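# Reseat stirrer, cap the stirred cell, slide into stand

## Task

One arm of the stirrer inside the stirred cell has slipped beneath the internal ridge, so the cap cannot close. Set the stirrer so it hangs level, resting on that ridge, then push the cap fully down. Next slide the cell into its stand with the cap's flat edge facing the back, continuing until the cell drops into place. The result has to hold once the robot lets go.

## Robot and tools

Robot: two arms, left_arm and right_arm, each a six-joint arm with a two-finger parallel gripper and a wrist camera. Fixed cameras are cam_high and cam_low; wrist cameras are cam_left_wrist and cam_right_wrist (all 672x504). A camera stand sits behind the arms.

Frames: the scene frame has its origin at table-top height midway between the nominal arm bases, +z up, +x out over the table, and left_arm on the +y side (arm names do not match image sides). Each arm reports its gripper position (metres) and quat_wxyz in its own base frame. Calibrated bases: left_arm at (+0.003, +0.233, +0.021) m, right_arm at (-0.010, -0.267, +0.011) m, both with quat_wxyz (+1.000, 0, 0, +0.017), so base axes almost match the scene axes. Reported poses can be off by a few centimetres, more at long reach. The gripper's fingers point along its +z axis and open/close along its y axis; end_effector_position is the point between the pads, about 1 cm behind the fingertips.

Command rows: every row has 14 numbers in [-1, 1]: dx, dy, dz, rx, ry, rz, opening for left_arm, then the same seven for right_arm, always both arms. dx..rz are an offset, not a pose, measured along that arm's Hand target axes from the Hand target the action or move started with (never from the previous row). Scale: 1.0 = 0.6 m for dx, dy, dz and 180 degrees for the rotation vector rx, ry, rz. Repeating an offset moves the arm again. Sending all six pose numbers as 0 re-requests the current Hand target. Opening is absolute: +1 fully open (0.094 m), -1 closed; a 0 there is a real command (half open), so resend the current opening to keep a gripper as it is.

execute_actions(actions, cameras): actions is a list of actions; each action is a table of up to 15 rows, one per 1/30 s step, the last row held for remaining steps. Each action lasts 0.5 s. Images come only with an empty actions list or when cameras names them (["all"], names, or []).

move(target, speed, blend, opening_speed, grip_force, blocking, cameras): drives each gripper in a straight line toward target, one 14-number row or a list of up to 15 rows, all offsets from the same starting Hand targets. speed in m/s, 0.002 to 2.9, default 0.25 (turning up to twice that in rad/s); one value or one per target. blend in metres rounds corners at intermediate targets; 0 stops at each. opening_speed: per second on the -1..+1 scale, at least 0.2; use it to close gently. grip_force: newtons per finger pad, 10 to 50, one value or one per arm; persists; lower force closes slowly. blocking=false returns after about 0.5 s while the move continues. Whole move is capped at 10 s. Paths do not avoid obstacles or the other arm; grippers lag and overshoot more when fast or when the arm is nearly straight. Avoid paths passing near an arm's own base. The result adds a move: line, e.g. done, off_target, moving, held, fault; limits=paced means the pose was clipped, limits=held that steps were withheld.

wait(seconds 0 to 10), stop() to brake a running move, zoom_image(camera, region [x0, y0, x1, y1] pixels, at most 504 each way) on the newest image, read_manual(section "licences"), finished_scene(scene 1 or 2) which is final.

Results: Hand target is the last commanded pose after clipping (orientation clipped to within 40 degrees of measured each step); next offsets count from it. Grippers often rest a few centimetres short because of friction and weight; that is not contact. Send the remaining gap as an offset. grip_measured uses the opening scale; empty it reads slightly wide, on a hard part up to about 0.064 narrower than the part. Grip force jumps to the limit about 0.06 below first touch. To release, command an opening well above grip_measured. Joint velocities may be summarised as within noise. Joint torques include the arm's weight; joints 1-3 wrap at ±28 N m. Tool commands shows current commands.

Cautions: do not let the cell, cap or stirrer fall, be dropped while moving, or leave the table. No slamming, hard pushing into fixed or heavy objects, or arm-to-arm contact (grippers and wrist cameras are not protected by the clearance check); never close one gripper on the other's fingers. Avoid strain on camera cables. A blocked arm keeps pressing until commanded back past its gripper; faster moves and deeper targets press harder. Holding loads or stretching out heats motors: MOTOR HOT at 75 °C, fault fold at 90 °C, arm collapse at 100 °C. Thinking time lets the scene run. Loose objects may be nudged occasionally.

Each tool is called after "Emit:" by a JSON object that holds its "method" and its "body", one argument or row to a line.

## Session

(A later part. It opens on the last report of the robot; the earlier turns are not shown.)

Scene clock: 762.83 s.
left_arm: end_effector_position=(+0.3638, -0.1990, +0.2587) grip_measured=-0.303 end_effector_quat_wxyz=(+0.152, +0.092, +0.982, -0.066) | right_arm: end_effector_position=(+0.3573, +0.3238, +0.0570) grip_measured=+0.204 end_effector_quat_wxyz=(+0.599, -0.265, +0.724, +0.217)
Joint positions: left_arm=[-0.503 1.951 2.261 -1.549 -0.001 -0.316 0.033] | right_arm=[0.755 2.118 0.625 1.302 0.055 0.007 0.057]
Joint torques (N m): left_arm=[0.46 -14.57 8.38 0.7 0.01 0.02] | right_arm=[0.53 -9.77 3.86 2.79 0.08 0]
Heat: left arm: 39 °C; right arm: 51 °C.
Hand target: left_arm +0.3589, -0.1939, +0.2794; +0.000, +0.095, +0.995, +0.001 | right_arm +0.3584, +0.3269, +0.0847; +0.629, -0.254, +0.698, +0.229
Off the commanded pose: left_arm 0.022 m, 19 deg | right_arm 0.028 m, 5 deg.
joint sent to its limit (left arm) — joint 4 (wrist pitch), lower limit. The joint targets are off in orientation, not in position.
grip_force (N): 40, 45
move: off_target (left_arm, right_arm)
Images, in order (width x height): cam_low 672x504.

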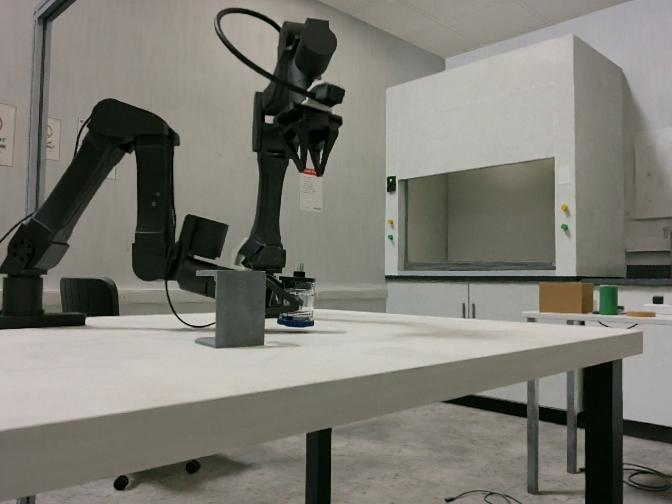

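Emit:
{"method": "move", "body": {
  "target": [0,0,0,0,0,0,-0.3,0.0175,-0.242,-0.216,0.2873,0,0.0299,0.05],
  "speed": 0.12,
  "cameras": ["all"]
}}

Emit:
{"method": "zoom_image", "body": {
  "camera": "cam_low",
  "region": [140, 220, 320, 370]
}}

Emit:
{"method": "zoom_image", "body": {
  "camera": "cam_high",
  "region": [200, 240, 320, 350]
}}

Scene clock: 775.00 s.
left_arm: end_effector_position=(+0.3638, -0.1990, +0.2587) grip_measured=-0.303 end_effector_quat_wxyz=(+0.152, +0.092, +0.982, -0.066) | right_arm: end_effector_position=(+0.3514, +0.1373, +0.0717) grip_measured=+0.204 end_effector_quat_wxyz=(+0.652, +0.051, +0.752, -0.079)
Joint positions: left_arm=[-0.503 1.951 2.261 -1.549 -0.001 -0.316 0.033] | right_arm=[0.766 1.989 0.375 1.381 0.941 0.136 0.057]
Joint torques (N m): left_arm=[0.46 -14.57 8.28 0.7 -0.01 0.05] | right_arm=[-0.51 -8.83 2.89 2.03 0.33 0.13]
Heat: left arm: 39 °C; right arm: 54 °C.
Hand target: left_arm +0.3589, -0.1939, +0.2794; +0.000, +0.095, +0.995, +0.001 | right_arm +0.3521, +0.1321, +0.0879; +0.666, +0.077, +0.739, -0.070
Off the commanded pose: left_arm 0.022 m, 19 deg | right_arm 0.017 m, 4 deg.
joint sent to its limit (left arm) — joint 4 (wrist pitch), lower limit. The joint targets are off in orientation, not in position.
grip_force (N): 40, 45
move: off_target (left_arm, right_arm)

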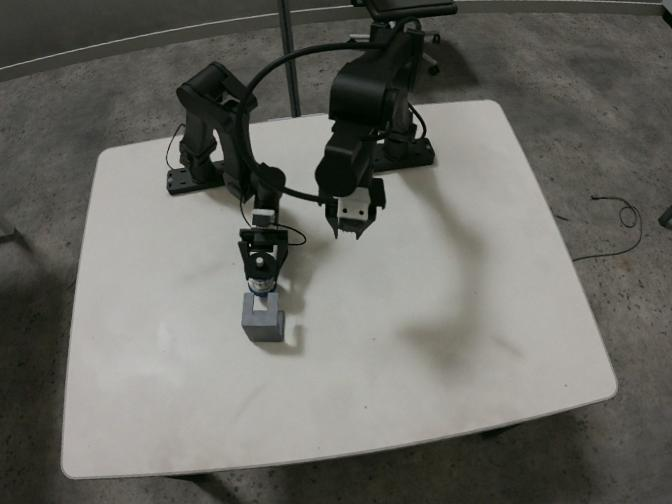

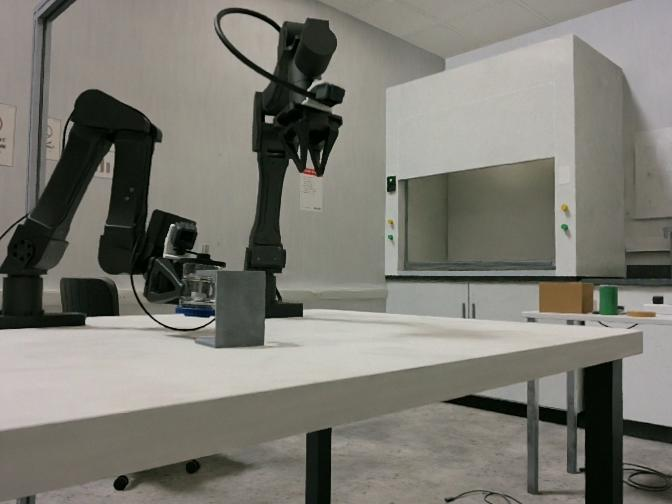

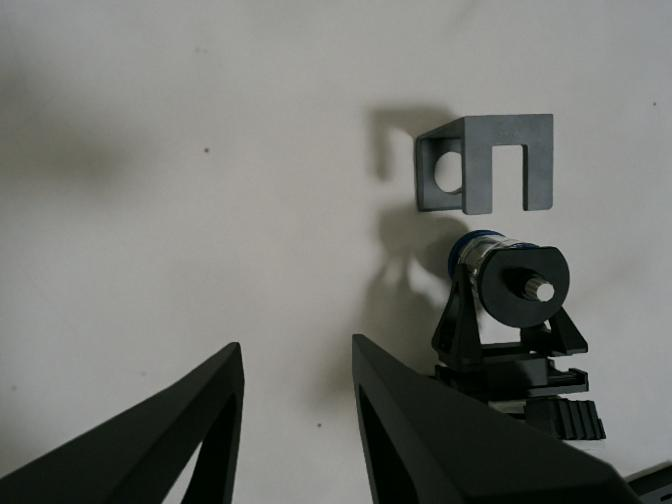

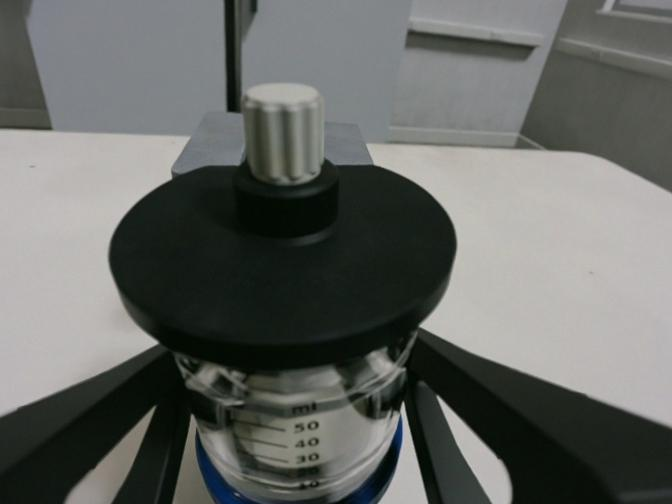

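Scaled by 2.800 from the camera's 672x504 image, which has a finer 960x720 frame.

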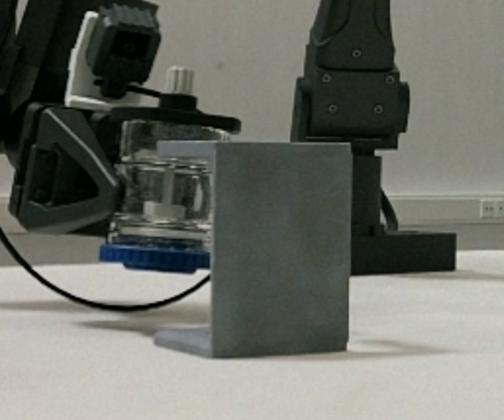

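Scaled by 4.200 from the camera's 672x504 image, which has a finer 960x720 frame.

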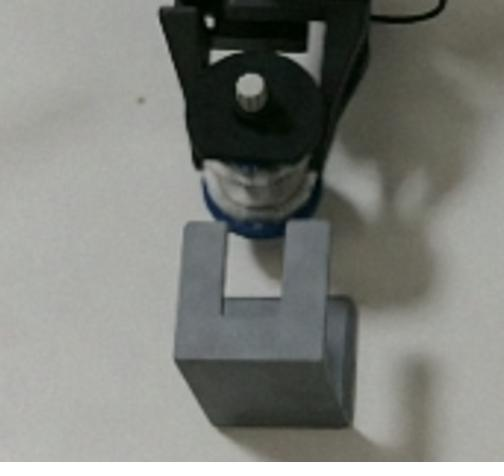

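Emit:
{"method": "move", "body": {
  "target": [0,0,0,0,0,0,-0.3,0.045,0,0.005,0,0,0.022,0.05],
  "speed": 0.06,
  "cameras": ["cam_low","cam_left_wrist","cam_right_wrist"]
}}

Emit:
{"method": "zoom_image", "body": {
  "camera": "cam_low",
  "region": [140, 220, 320, 370]
}}

Scene clock: 790.27 s.
left_arm: end_effector_position=(+0.3638, -0.1990, +0.2587) grip_measured=-0.303 end_effector_quat_wxyz=(+0.152, +0.092, +0.982, -0.066) | right_arm: end_effector_position=(+0.3508, +0.1364, +0.0582) grip_measured=+0.204 end_effector_quat_wxyz=(+0.660, +0.084, +0.745, -0.050)
Joint positions: left_arm=[-0.503 1.951 2.261 -1.549 -0.001 -0.316 0.033] | right_arm=[0.766 2.097 0.375 1.507 0.942 0.212 0.057]
Joint torques (N m): left_arm=[0.46 -14.54 8.42 0.7 0.01 0.04] | right_arm=[-0.53 -4.71 3.04 2.35 0.3 0.11]
Heat: left arm: 40 °C; right arm: 52 °C.
Hand target: left_arm +0.3589, -0.1939, +0.2794; +0.000, +0.095, +0.995, +0.001 | right_arm +0.3523, +0.1320, +0.0607; +0.668, +0.103, +0.736, -0.047
Off the commanded pose: left_arm 0.022 m, 19 deg | right_arm 0.005 m, 3 deg.
joint sent to its limit (left arm) — joint 4 (wrist pitch), lower limit. The joint targets are off in orientation, not in position.
grip_force (N): 40, 45
move: off_target (left_arm, right_arm)
Images, in order (width x height): cam_low 672x504, cam_left_wrist 672x504, cam_right_wrist 672x504.

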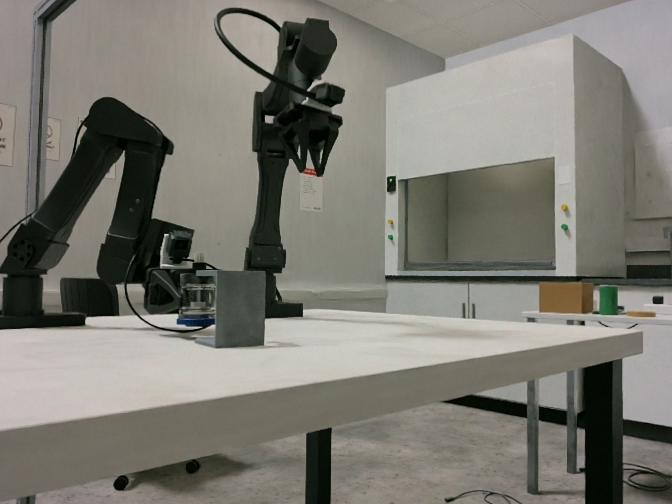

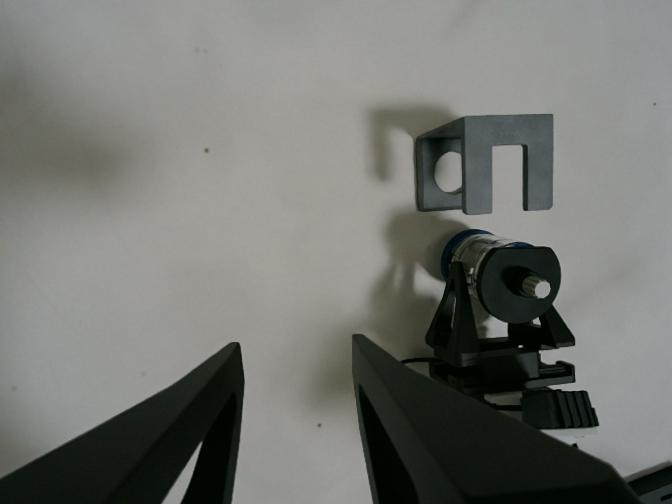

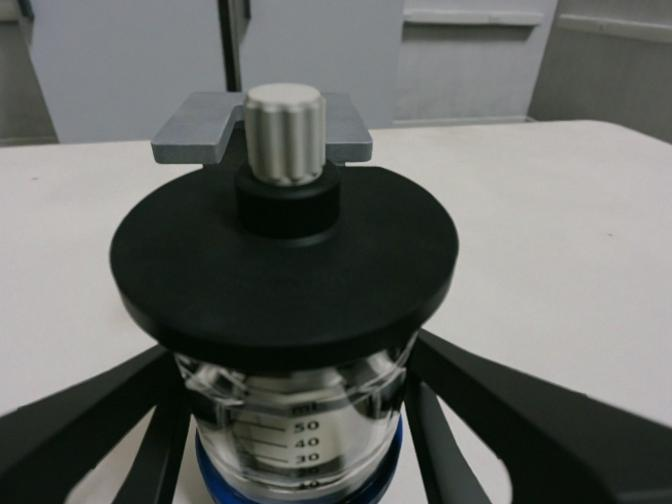

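Scaled by 2.800 from the camera's 672x504 image, which has a finer 960x720 frame.

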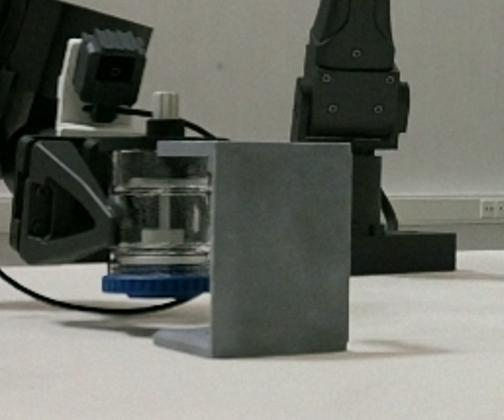

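Emit:
{"method": "move", "body": {
  "target": [0,0,0,0,0,0,-0.3,0.003,0.012,0.00,0,0,-0.010,0.05],
  "speed": 0.06,
  "cameras": ["cam_low","cam_left_wrist","cam_right_wrist"]
}}

Emit:
{"method": "zoom_image", "body": {
  "camera": "cam_left_wrist",
  "region": [400, 80, 620, 380]
}}

Emit:
{"method": "zoom_image", "body": {
  "camera": "cam_right_wrist",
  "region": [100, 50, 480, 350]
}}

Scene clock: 819.97 s.
left_arm: end_effector_position=(+0.3638, -0.1990, +0.2587) grip_measured=-0.303 end_effector_quat_wxyz=(+0.152, +0.092, +0.982, -0.066) | right_arm: end_effector_position=(+0.3521, +0.1374, +0.0577) grip_measured=+0.204 end_effector_quat_wxyz=(+0.661, +0.086, +0.744, -0.055)
Joint positions: left_arm=[-0.503 1.951 2.261 -1.549 -0.001 -0.316 0.033] | right_arm=[0.77 2.108 0.388 1.508 0.958 0.205 0.057]
Joint torques (N m): left_arm=[0.51 -14.63 8.29 0.69 0 0.04] | right_arm=[0.62 -4.77 4.05 2.15 0.3 -0.07]
Heat: left arm: 41 °C; right arm: 54 °C.
Hand target: left_arm +0.3589, -0.1939, +0.2794; +0.000, +0.095, +0.995, +0.001 | right_arm +0.3536, +0.1392, +0.0594; +0.667, +0.091, +0.737, -0.058
Off the commanded pose: left_arm 0.022 m, 19 deg | right_arm 0.003 m, 1 deg.
joint sent to its limit (left arm) — joint 4 (wrist pitch), lower limit. The joint targets are off in orientation, not in position.
grip_force (N): 40, 45
move: off_target (left_arm)
Images, in order (width x height): cam_low 672x504, cam_left_wrist 672x504, cam_right_wrist 672x504.

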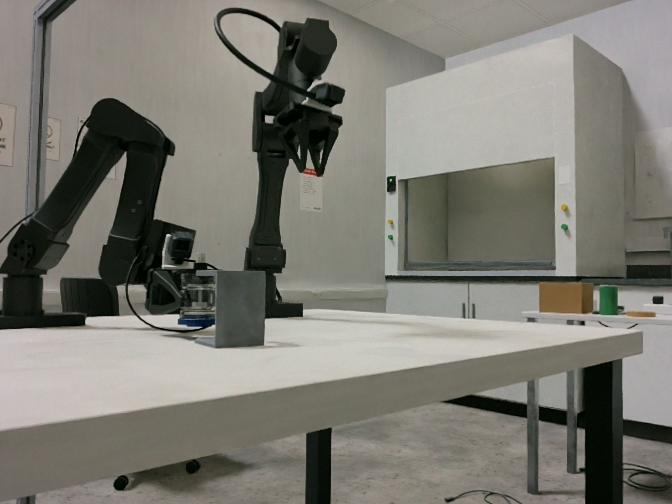

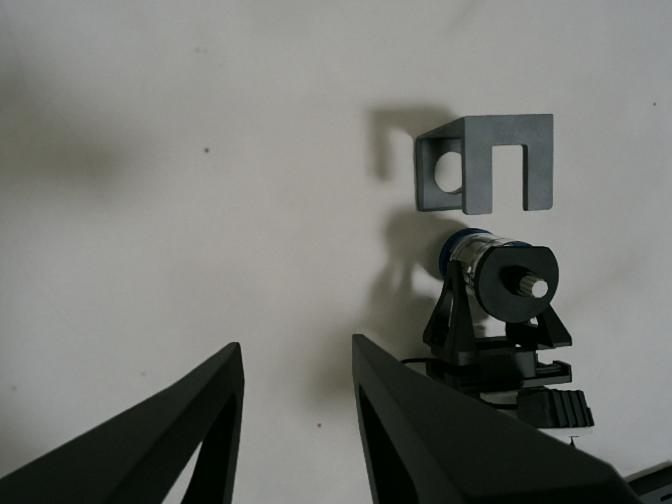

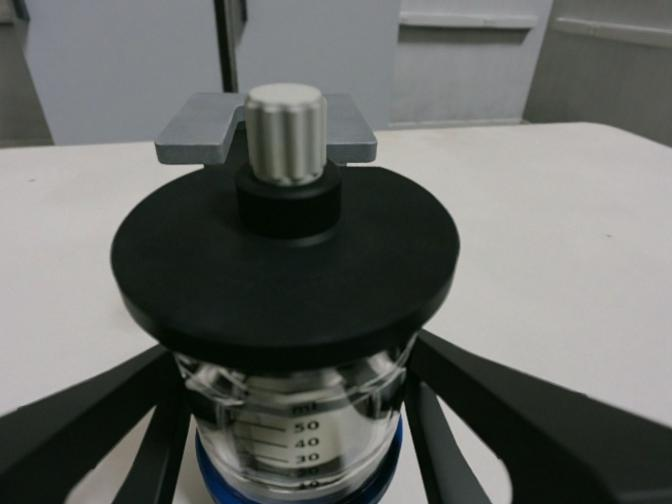

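Scaled by 1.680 from the camera's 672x504 image, which has a finer 960x720 frame.

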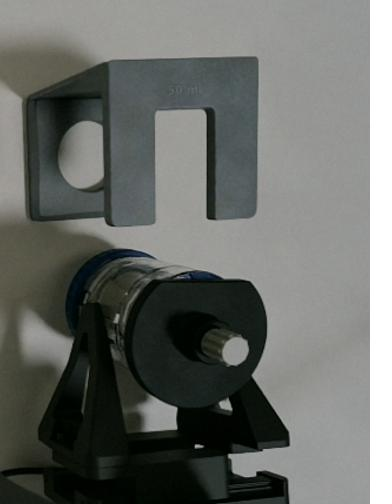

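Scaled by 1.326 from the camera's 672x504 image, which has a finer 960x720 frame.

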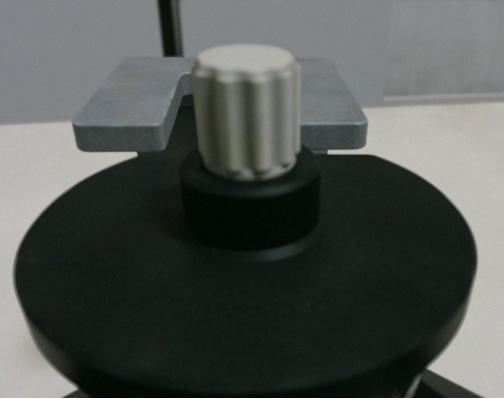

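Emit:
{"method": "zoom_image", "body": {
  "camera": "cam_left_wrist",
  "region": [465, 230, 575, 335]
}}

Scaled by 4.582 from the camera's 672x504 image, which has a finer 960x720 frame.

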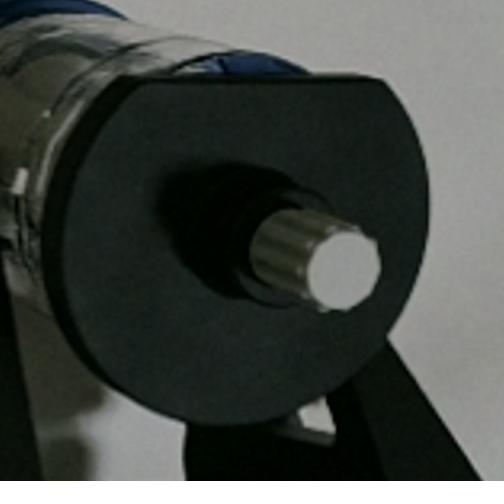

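Emit:
{"method": "move", "body": {
  "target": [0,0,0,0,0,0,-0.3,0.0,0.011,0.00,0,0,-0.003,0.05],
  "speed": 0.06,
  "cameras": ["cam_low","cam_left_wrist","cam_right_wrist"]
}}

Emit:
{"method": "zoom_image", "body": {
  "camera": "cam_left_wrist",
  "region": [400, 80, 620, 380]
}}

Emit:
{"method": "zoom_image", "body": {
  "camera": "cam_right_wrist",
  "region": [100, 50, 480, 350]
}}

Scene clock: 841.30 s.
left_arm: end_effector_position=(+0.3638, -0.1990, +0.2587) grip_measured=-0.303 end_effector_quat_wxyz=(+0.152, +0.092, +0.982, -0.066) | right_arm: end_effector_position=(+0.3539, +0.1439, +0.0603) grip_measured=+0.204 end_effector_quat_wxyz=(+0.664, +0.085, +0.741, -0.055)
Joint positions: left_arm=[-0.503 1.951 2.261 -1.549 -0.001 -0.316 0.033] | right_arm=[0.784 2.108 0.411 1.495 0.972 0.199 0.057]
Joint torques (N m): left_arm=[0.53 -14.5 8.27 0.69 0.01 0.02] | right_arm=[0.61 -4.81 4.22 2.01 0.28 -0.07]
Heat: left arm: 41 °C; right arm: 53 °C.
Hand target: left_arm +0.3589, -0.1939, +0.2794; +0.000, +0.095, +0.995, +0.001 | right_arm +0.3551, +0.1456, +0.0597; +0.667, +0.088, +0.738, -0.061
Off the commanded pose: left_arm 0.022 m, 19 deg | right_arm 0.002 m, 1 deg.
joint sent to its limit (left arm) — joint 4 (wrist pitch), lower limit. The joint targets are off in orientation, not in position.
grip_force (N): 40, 45
move: off_target (left_arm)
Images, in order (width x height): cam_low 672x504, cam_left_wrist 672x504, cam_right_wrist 672x504.

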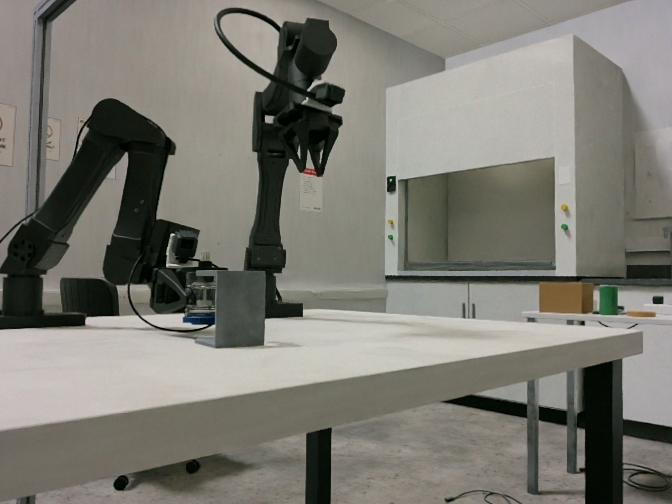

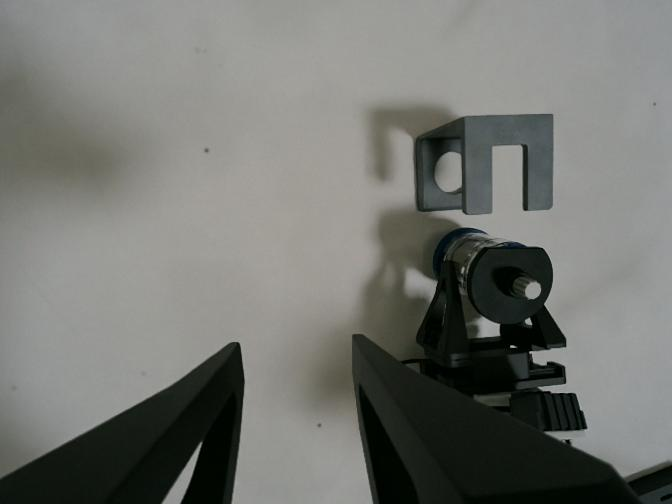

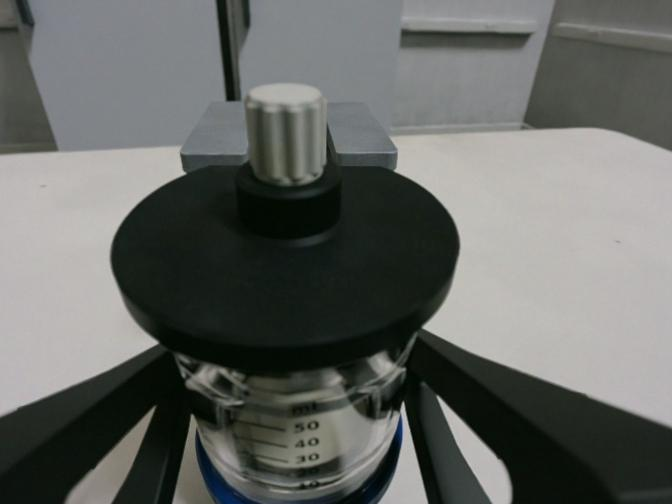

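Scaled by 1.680 from the camera's 672x504 image, which has a finer 960x720 frame.

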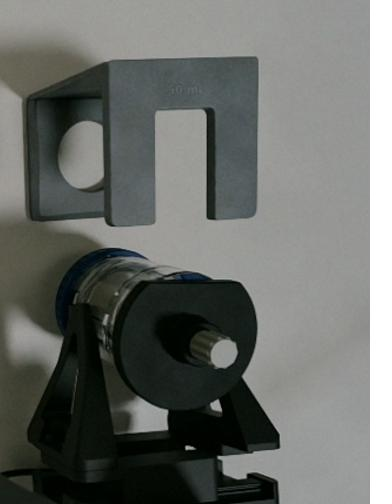

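Scaled by 1.326 from the camera's 672x504 image, which has a finer 960x720 frame.

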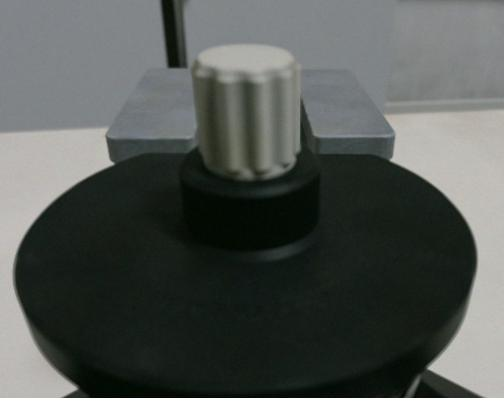

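Emit:
{"method": "move", "body": {
  "target": [0,0,0,0,0,0,-0.3,0.004,0.003,0.045,0,0,-0.003,0.05],
  "speed": 0.06,
  "cameras": ["cam_low","cam_left_wrist","cam_right_wrist"]
}}

Emit:
{"method": "zoom_image", "body": {
  "camera": "cam_left_wrist",
  "region": [400, 80, 620, 380]
}}

Emit:
{"method": "zoom_image", "body": {
  "camera": "cam_right_wrist",
  "region": [100, 50, 480, 350]
}}

Emit:
{"method": "zoom_image", "body": {
  "camera": "cam_low",
  "region": [160, 250, 280, 360]
}}

Scene clock: 851.13 s.
left_arm: end_effector_position=(+0.3638, -0.1990, +0.2587) grip_measured=-0.303 end_effector_quat_wxyz=(+0.152, +0.092, +0.982, -0.066) | right_arm: end_effector_position=(+0.3777, +0.1409, +0.0554) grip_measured=+0.204 end_effector_quat_wxyz=(+0.663, +0.083, +0.741, -0.063)
Joint positions: left_arm=[-0.503 1.951 2.261 -1.549 -0.001 -0.316 0.033] | right_arm=[0.717 2.158 0.481 1.492 0.915 0.164 0.057]
Joint torques (N m): left_arm=[0.5 -14.52 8.35 0.71 -0.01 0.04] | right_arm=[-0.39 -5.27 4.44 2.06 0.11 -0.09]
Heat: left arm: 41 °C; right arm: 51 °C.
Hand target: left_arm +0.3589, -0.1939, +0.2794; +0.000, +0.095, +0.995, +0.001 | right_arm +0.3815, +0.1419, +0.0546; +0.667, +0.084, +0.738, -0.064
Off the commanded pose: left_arm 0.022 m, 19 deg | right_arm 0.004 m, 1 deg.
joint sent to its limit (left arm) — joint 4 (wrist pitch), lower limit. The joint targets are off in orientation, not in position.
grip_force (N): 40, 45
move: off_target (left_arm)
Images, in order (width x height): cam_low 672x504, cam_left_wrist 672x504, cam_right_wrist 672x504.

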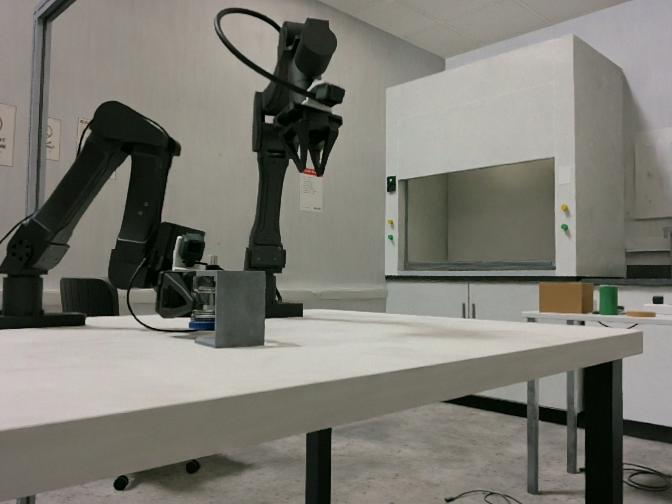

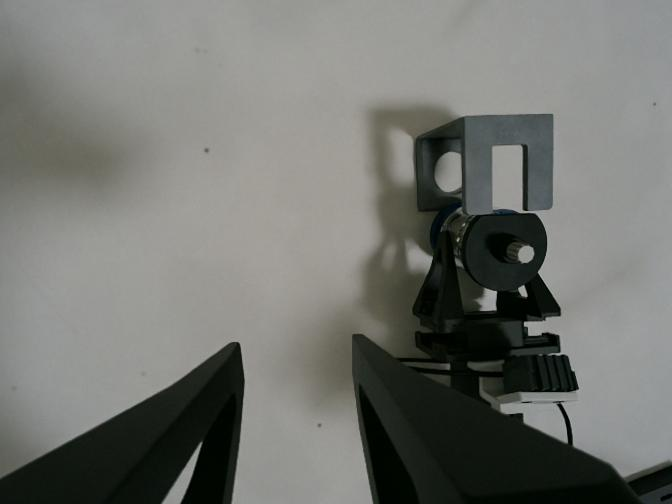

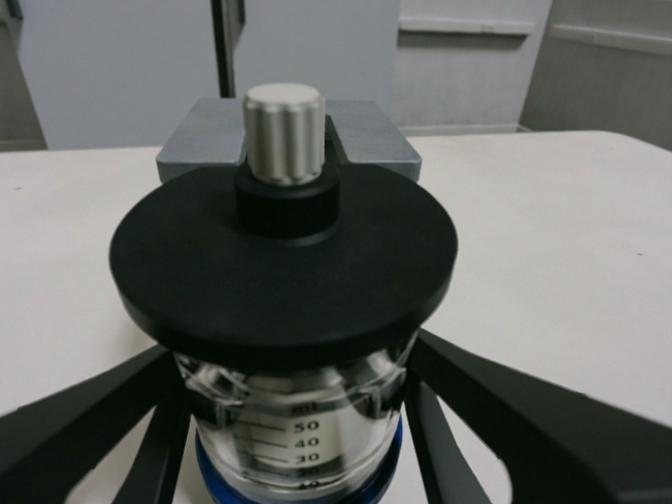

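Scaled by 1.680 from the camera's 672x504 image, which has a finer 960x720 frame.

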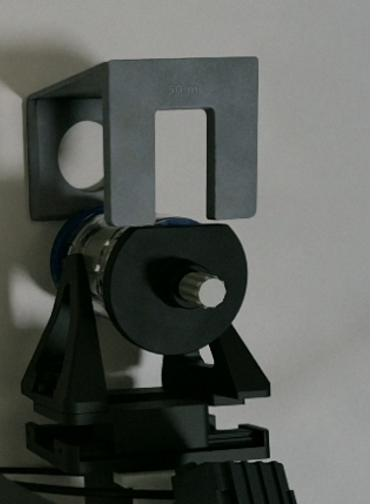

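Scaled by 1.326 from the camera's 672x504 image, which has a finer 960x720 frame.

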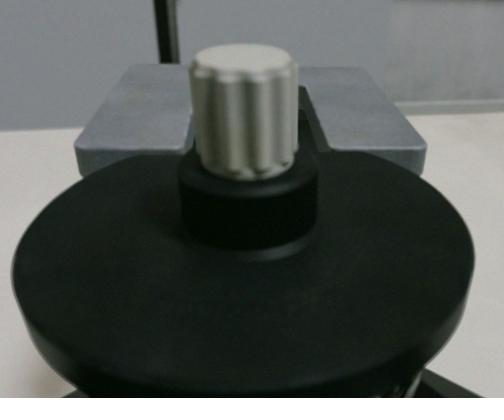

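Scaled by 4.200 from the camera's 672x504 image, which has a finer 960x720 frame.

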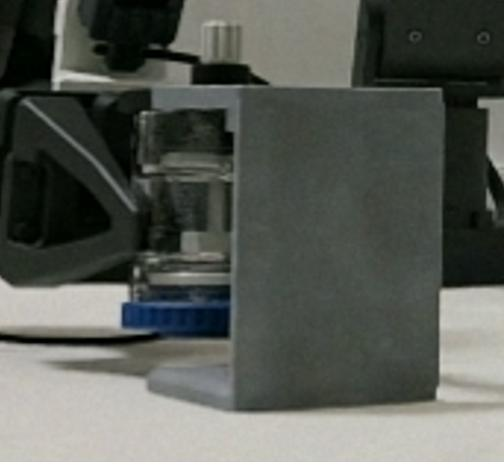

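Emit:
{"method": "zoom_image", "body": {
  "camera": "cam_low",
  "region": [180, 255, 235, 300]
}}

Emit:
{"method": "zoom_image", "body": {
  "camera": "cam_low",
  "region": [180, 300, 235, 355]
}}

Scaled by 9.164 from the camera's 672x504 image, which has a finer 960x720 frame.

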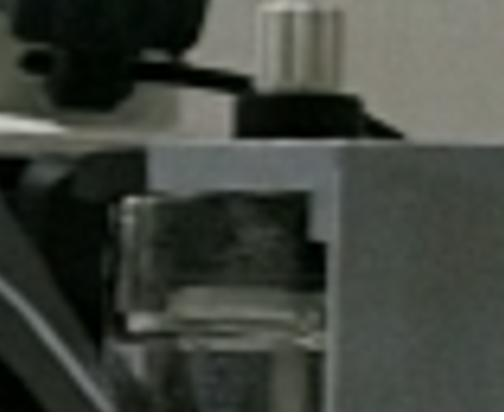

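Scaled by 9.164 from the camera's 672x504 image, which has a finer 960x720 frame.

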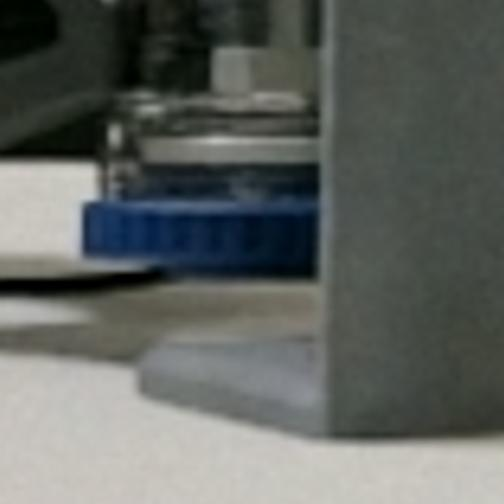

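Emit:
{"method": "move", "body": {
  "target": [0,0,0,0,0,0,-0.3,0.016,0.0,-0.006,0,0.010,-0.006,0.05],
  "speed": 0.04,
  "cameras": ["cam_low","cam_left_wrist","cam_right_wrist"]
}}

Emit:
{"method": "zoom_image", "body": {
  "camera": "cam_low",
  "region": [170, 250, 270, 350]
}}

Emit:
{"method": "zoom_image", "body": {
  "camera": "cam_right_wrist",
  "region": [100, 50, 480, 350]
}}

Scene clock: 882.53 s.
left_arm: end_effector_position=(+0.3638, -0.1990, +0.2587) grip_measured=-0.303 end_effector_quat_wxyz=(+0.152, +0.092, +0.982, -0.066) | right_arm: end_effector_position=(+0.3764, +0.1398, +0.0471) grip_measured=+0.204 end_effector_quat_wxyz=(+0.652, +0.073, +0.751, -0.074)
Joint positions: left_arm=[-0.503 1.951 2.261 -1.549 -0.001 -0.316 0.033] | right_arm=[0.717 2.158 0.481 1.445 0.914 0.168 0.057]
Joint torques (N m): left_arm=[0.53 -14.54 8.31 0.69 0.01 0.04] | right_arm=[0.64 -5.41 3.9 2.05 0.18 0.11]
Heat: left arm: 42 °C; right arm: 50 °C.
Hand target: left_arm +0.3589, -0.1939, +0.2794; +0.000, +0.095, +0.995, +0.001 | right_arm +0.3771, +0.1430, +0.0454; +0.654, +0.078, +0.749, -0.069
Off the commanded pose: left_arm 0.022 m, 19 deg | right_arm 0.004 m, 1 deg.
joint sent to its limit (left arm) — joint 4 (wrist pitch), lower limit. The joint targets are off in orientation, not in position.
grip_force (N): 40, 45
move: off_target (left_arm)
Images, in order (width x height): cam_low 672x504, cam_left_wrist 672x504, cam_right_wrist 672x504.

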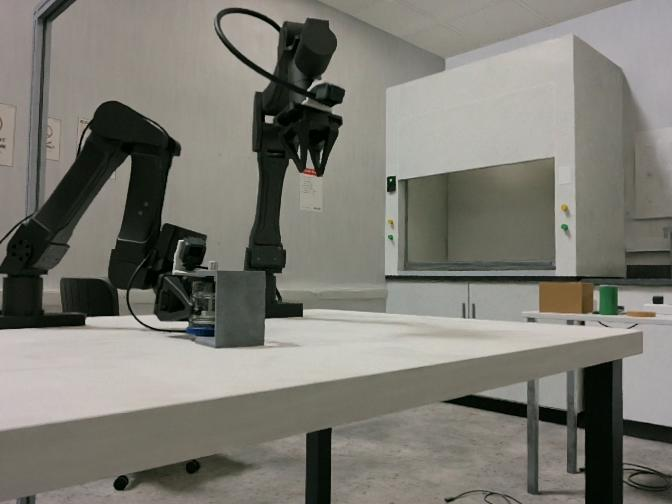

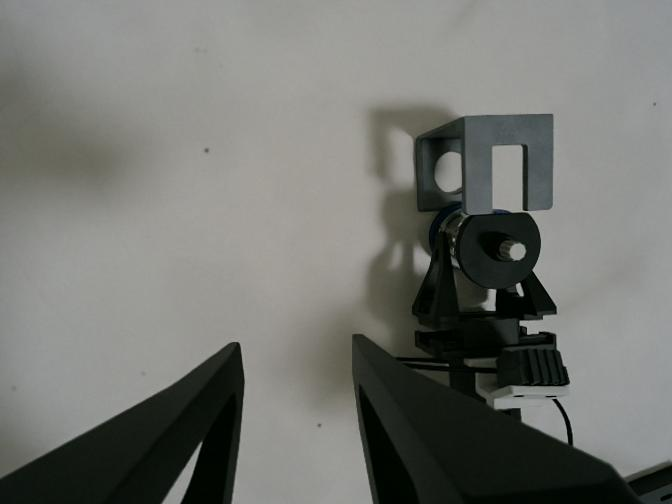

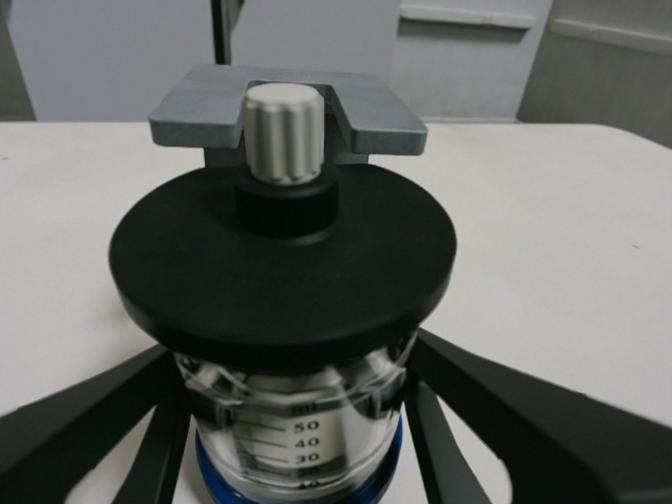

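Scaled by 5.040 from the camera's 672x504 image, which has a finer 960x720 frame.

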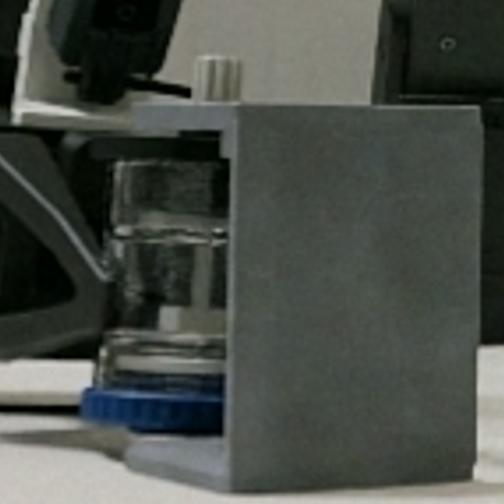

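Scaled by 1.326 from the camera's 672x504 image, which has a finer 960x720 frame.

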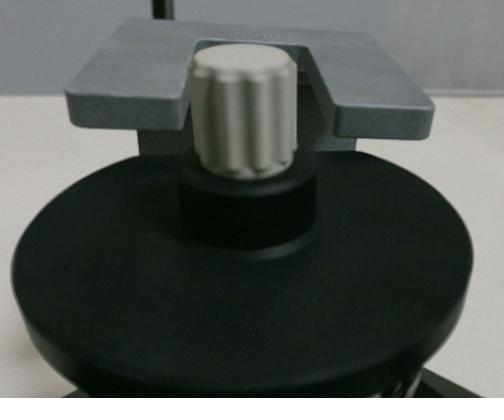

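Emit:
{"method": "move", "body": {
  "target": [0,0,0,0,0,0,-0.3,-0.003,0.0,0.030,0,0,0.004,0.05],
  "speed": 0.04,
  "cameras": ["cam_low","cam_left_wrist","cam_right_wrist"]
}}

Emit:
{"method": "zoom_image", "body": {
  "camera": "cam_low",
  "region": [170, 250, 270, 350]
}}

Emit:
{"method": "zoom_image", "body": {
  "camera": "cam_right_wrist",
  "region": [100, 50, 480, 350]
}}

Emit:
{"method": "zoom_image", "body": {
  "camera": "cam_left_wrist",
  "region": [400, 80, 600, 320]
}}

Scene clock: 891.63 s.
left_arm: end_effector_position=(+0.3638, -0.1990, +0.2587) grip_measured=-0.303 end_effector_quat_wxyz=(+0.152, +0.092, +0.982, -0.066) | right_arm: end_effector_position=(+0.3909, +0.1385, +0.0475) grip_measured=+0.204 end_effector_quat_wxyz=(+0.653, +0.079, +0.750, -0.067)
Joint positions: left_arm=[-0.503 1.951 2.261 -1.549 -0.001 -0.316 0.033] | right_arm=[0.678 2.171 0.521 1.435 0.874 0.168 0.057]
Joint torques (N m): left_arm=[0.5 -14.58 8.38 0.71 0.01 0.03] | right_arm=[-0.44 -5.39 4.59 2 0.09 0.07]
Heat: left arm: 42 °C; right arm: 50 °C.
Hand target: left_arm +0.3589, -0.1939, +0.2794; +0.000, +0.095, +0.995, +0.001 | right_arm +0.3948, +0.1393, +0.0448; +0.655, +0.083, +0.749, -0.065
Off the commanded pose: left_arm 0.022 m, 19 deg | right_arm 0.005 m, 1 deg.
joint sent to its limit (left arm) — joint 4 (wrist pitch), lower limit. The joint targets are off in orientation, not in position.
grip_force (N): 40, 45
move: off_target (left_arm)
Images, in order (width x height): cam_low 672x504, cam_left_wrist 672x504, cam_right_wrist 672x504.

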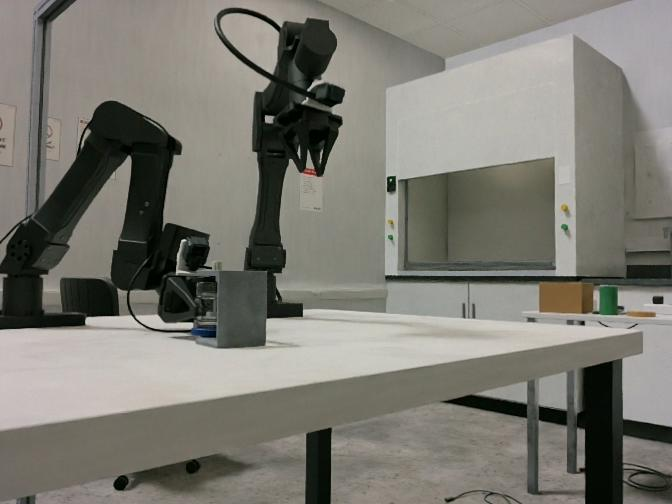

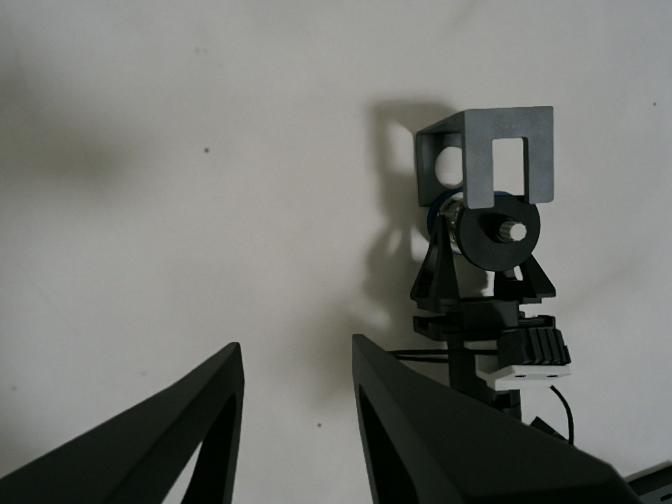

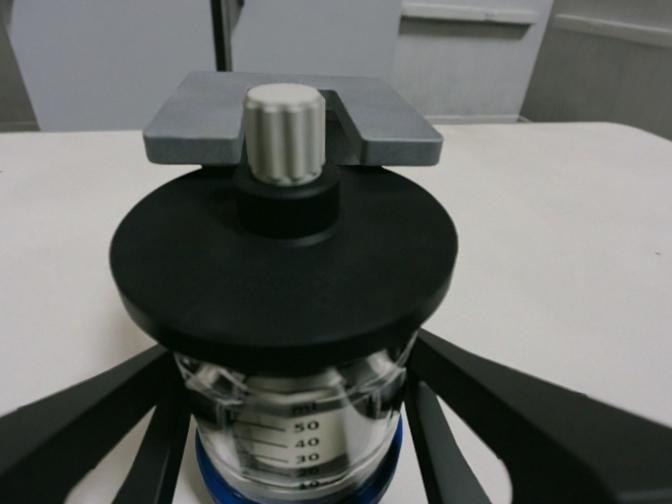

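Scaled by 5.040 from the camera's 672x504 image, which has a finer 960x720 frame.

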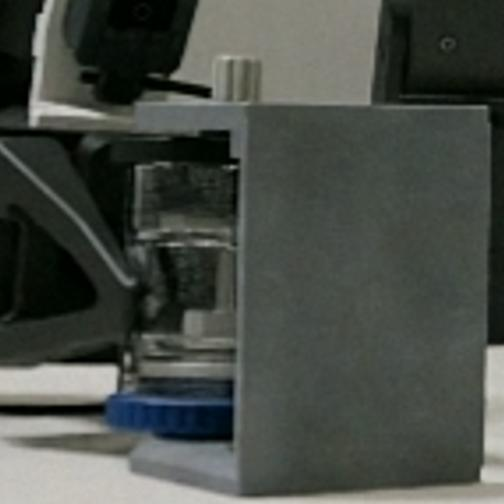

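Scaled by 1.326 from the camera's 672x504 image, which has a finer 960x720 frame.

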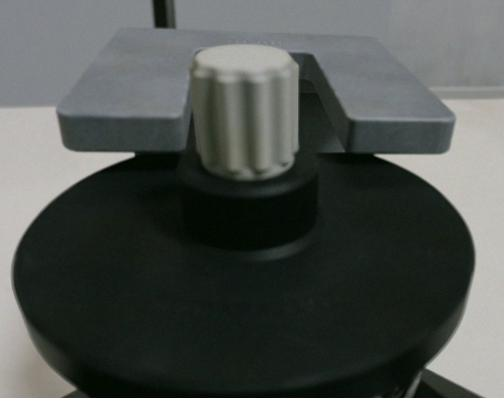

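Scaled by 2.100 from the camera's 672x504 image, which has a finer 960x720 frame.

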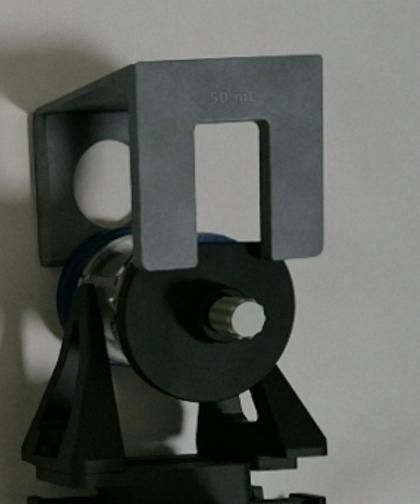

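Emit:
{"method": "move", "body": {
  "target": [0,0,0,0,0,0,-0.3,-0.018,0.0,-0.012,0,0,0,0.05],
  "speed": 0.04,
  "cameras": ["cam_low","cam_left_wrist"]
}}

Emit:
{"method": "zoom_image", "body": {
  "camera": "cam_low",
  "region": [170, 250, 270, 350]
}}

Emit:
{"method": "zoom_image", "body": {
  "camera": "cam_left_wrist",
  "region": [400, 80, 600, 320]
}}

Scene clock: 907.67 s.
left_arm: end_effector_position=(+0.3638, -0.1990, +0.2587) grip_measured=-0.303 end_effector_quat_wxyz=(+0.152, +0.092, +0.982, -0.066) | right_arm: end_effector_position=(+0.3905, +0.1387, +0.0470) grip_measured=+0.204 end_effector_quat_wxyz=(+0.650, +0.076, +0.753, -0.070)
Joint positions: left_arm=[-0.503 1.951 2.261 -1.549 -0.001 -0.316 0.033] | right_arm=[0.679 2.163 0.521 1.415 0.874 0.17 0.057]
Joint torques (N m): left_arm=[0.47 -14.58 8.31 0.68 0.01 0.03] | right_arm=[0.77 -9.55 2.78 1.74 0.21 0.08]
Heat: left arm: 42 °C; right arm: 50 °C.
Hand target: left_arm +0.3589, -0.1939, +0.2794; +0.000, +0.095, +0.995, +0.001 | right_arm +0.3892, +0.1403, +0.0565; +0.655, +0.083, +0.749, -0.065
Off the commanded pose: left_arm 0.022 m, 19 deg | right_arm 0.010 m, 1 deg.
joint sent to its limit (left arm) — joint 4 (wrist pitch), lower limit. The joint targets are off in orientation, not in position.
grip_force (N): 40, 45
move: off_target (left_arm)
Images, in order (width x height): cam_low 672x504, cam_left_wrist 672x504.

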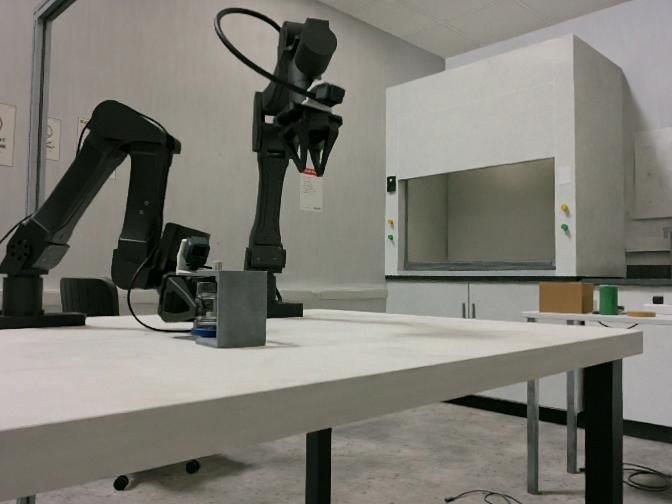

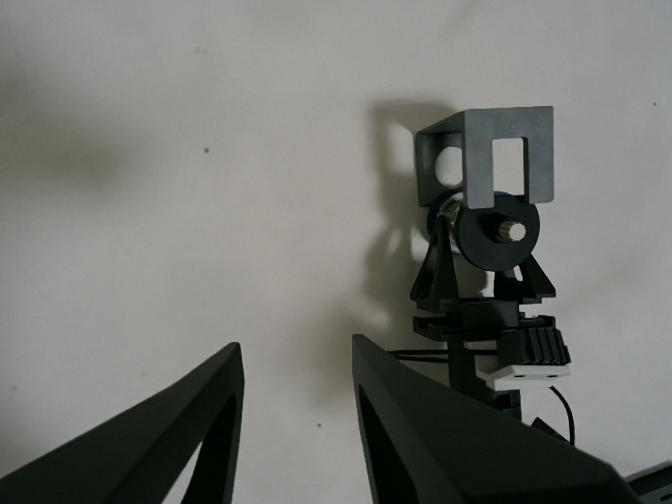

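Scaled by 5.040 from the camera's 672x504 image, which has a finer 960x720 frame.

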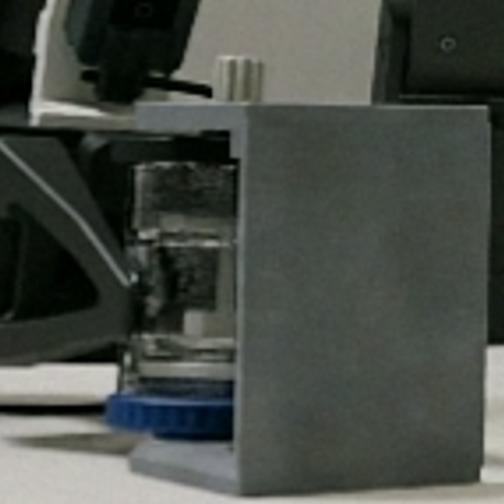

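Scaled by 2.100 from the camera's 672x504 image, which has a finer 960x720 frame.

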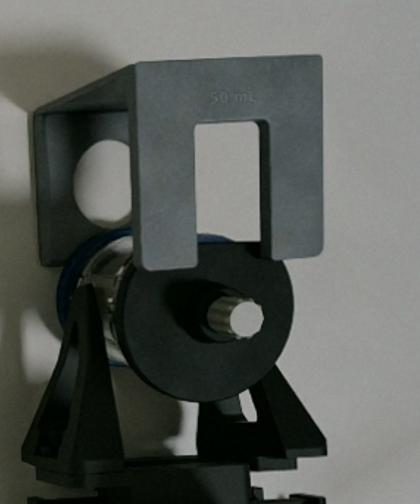

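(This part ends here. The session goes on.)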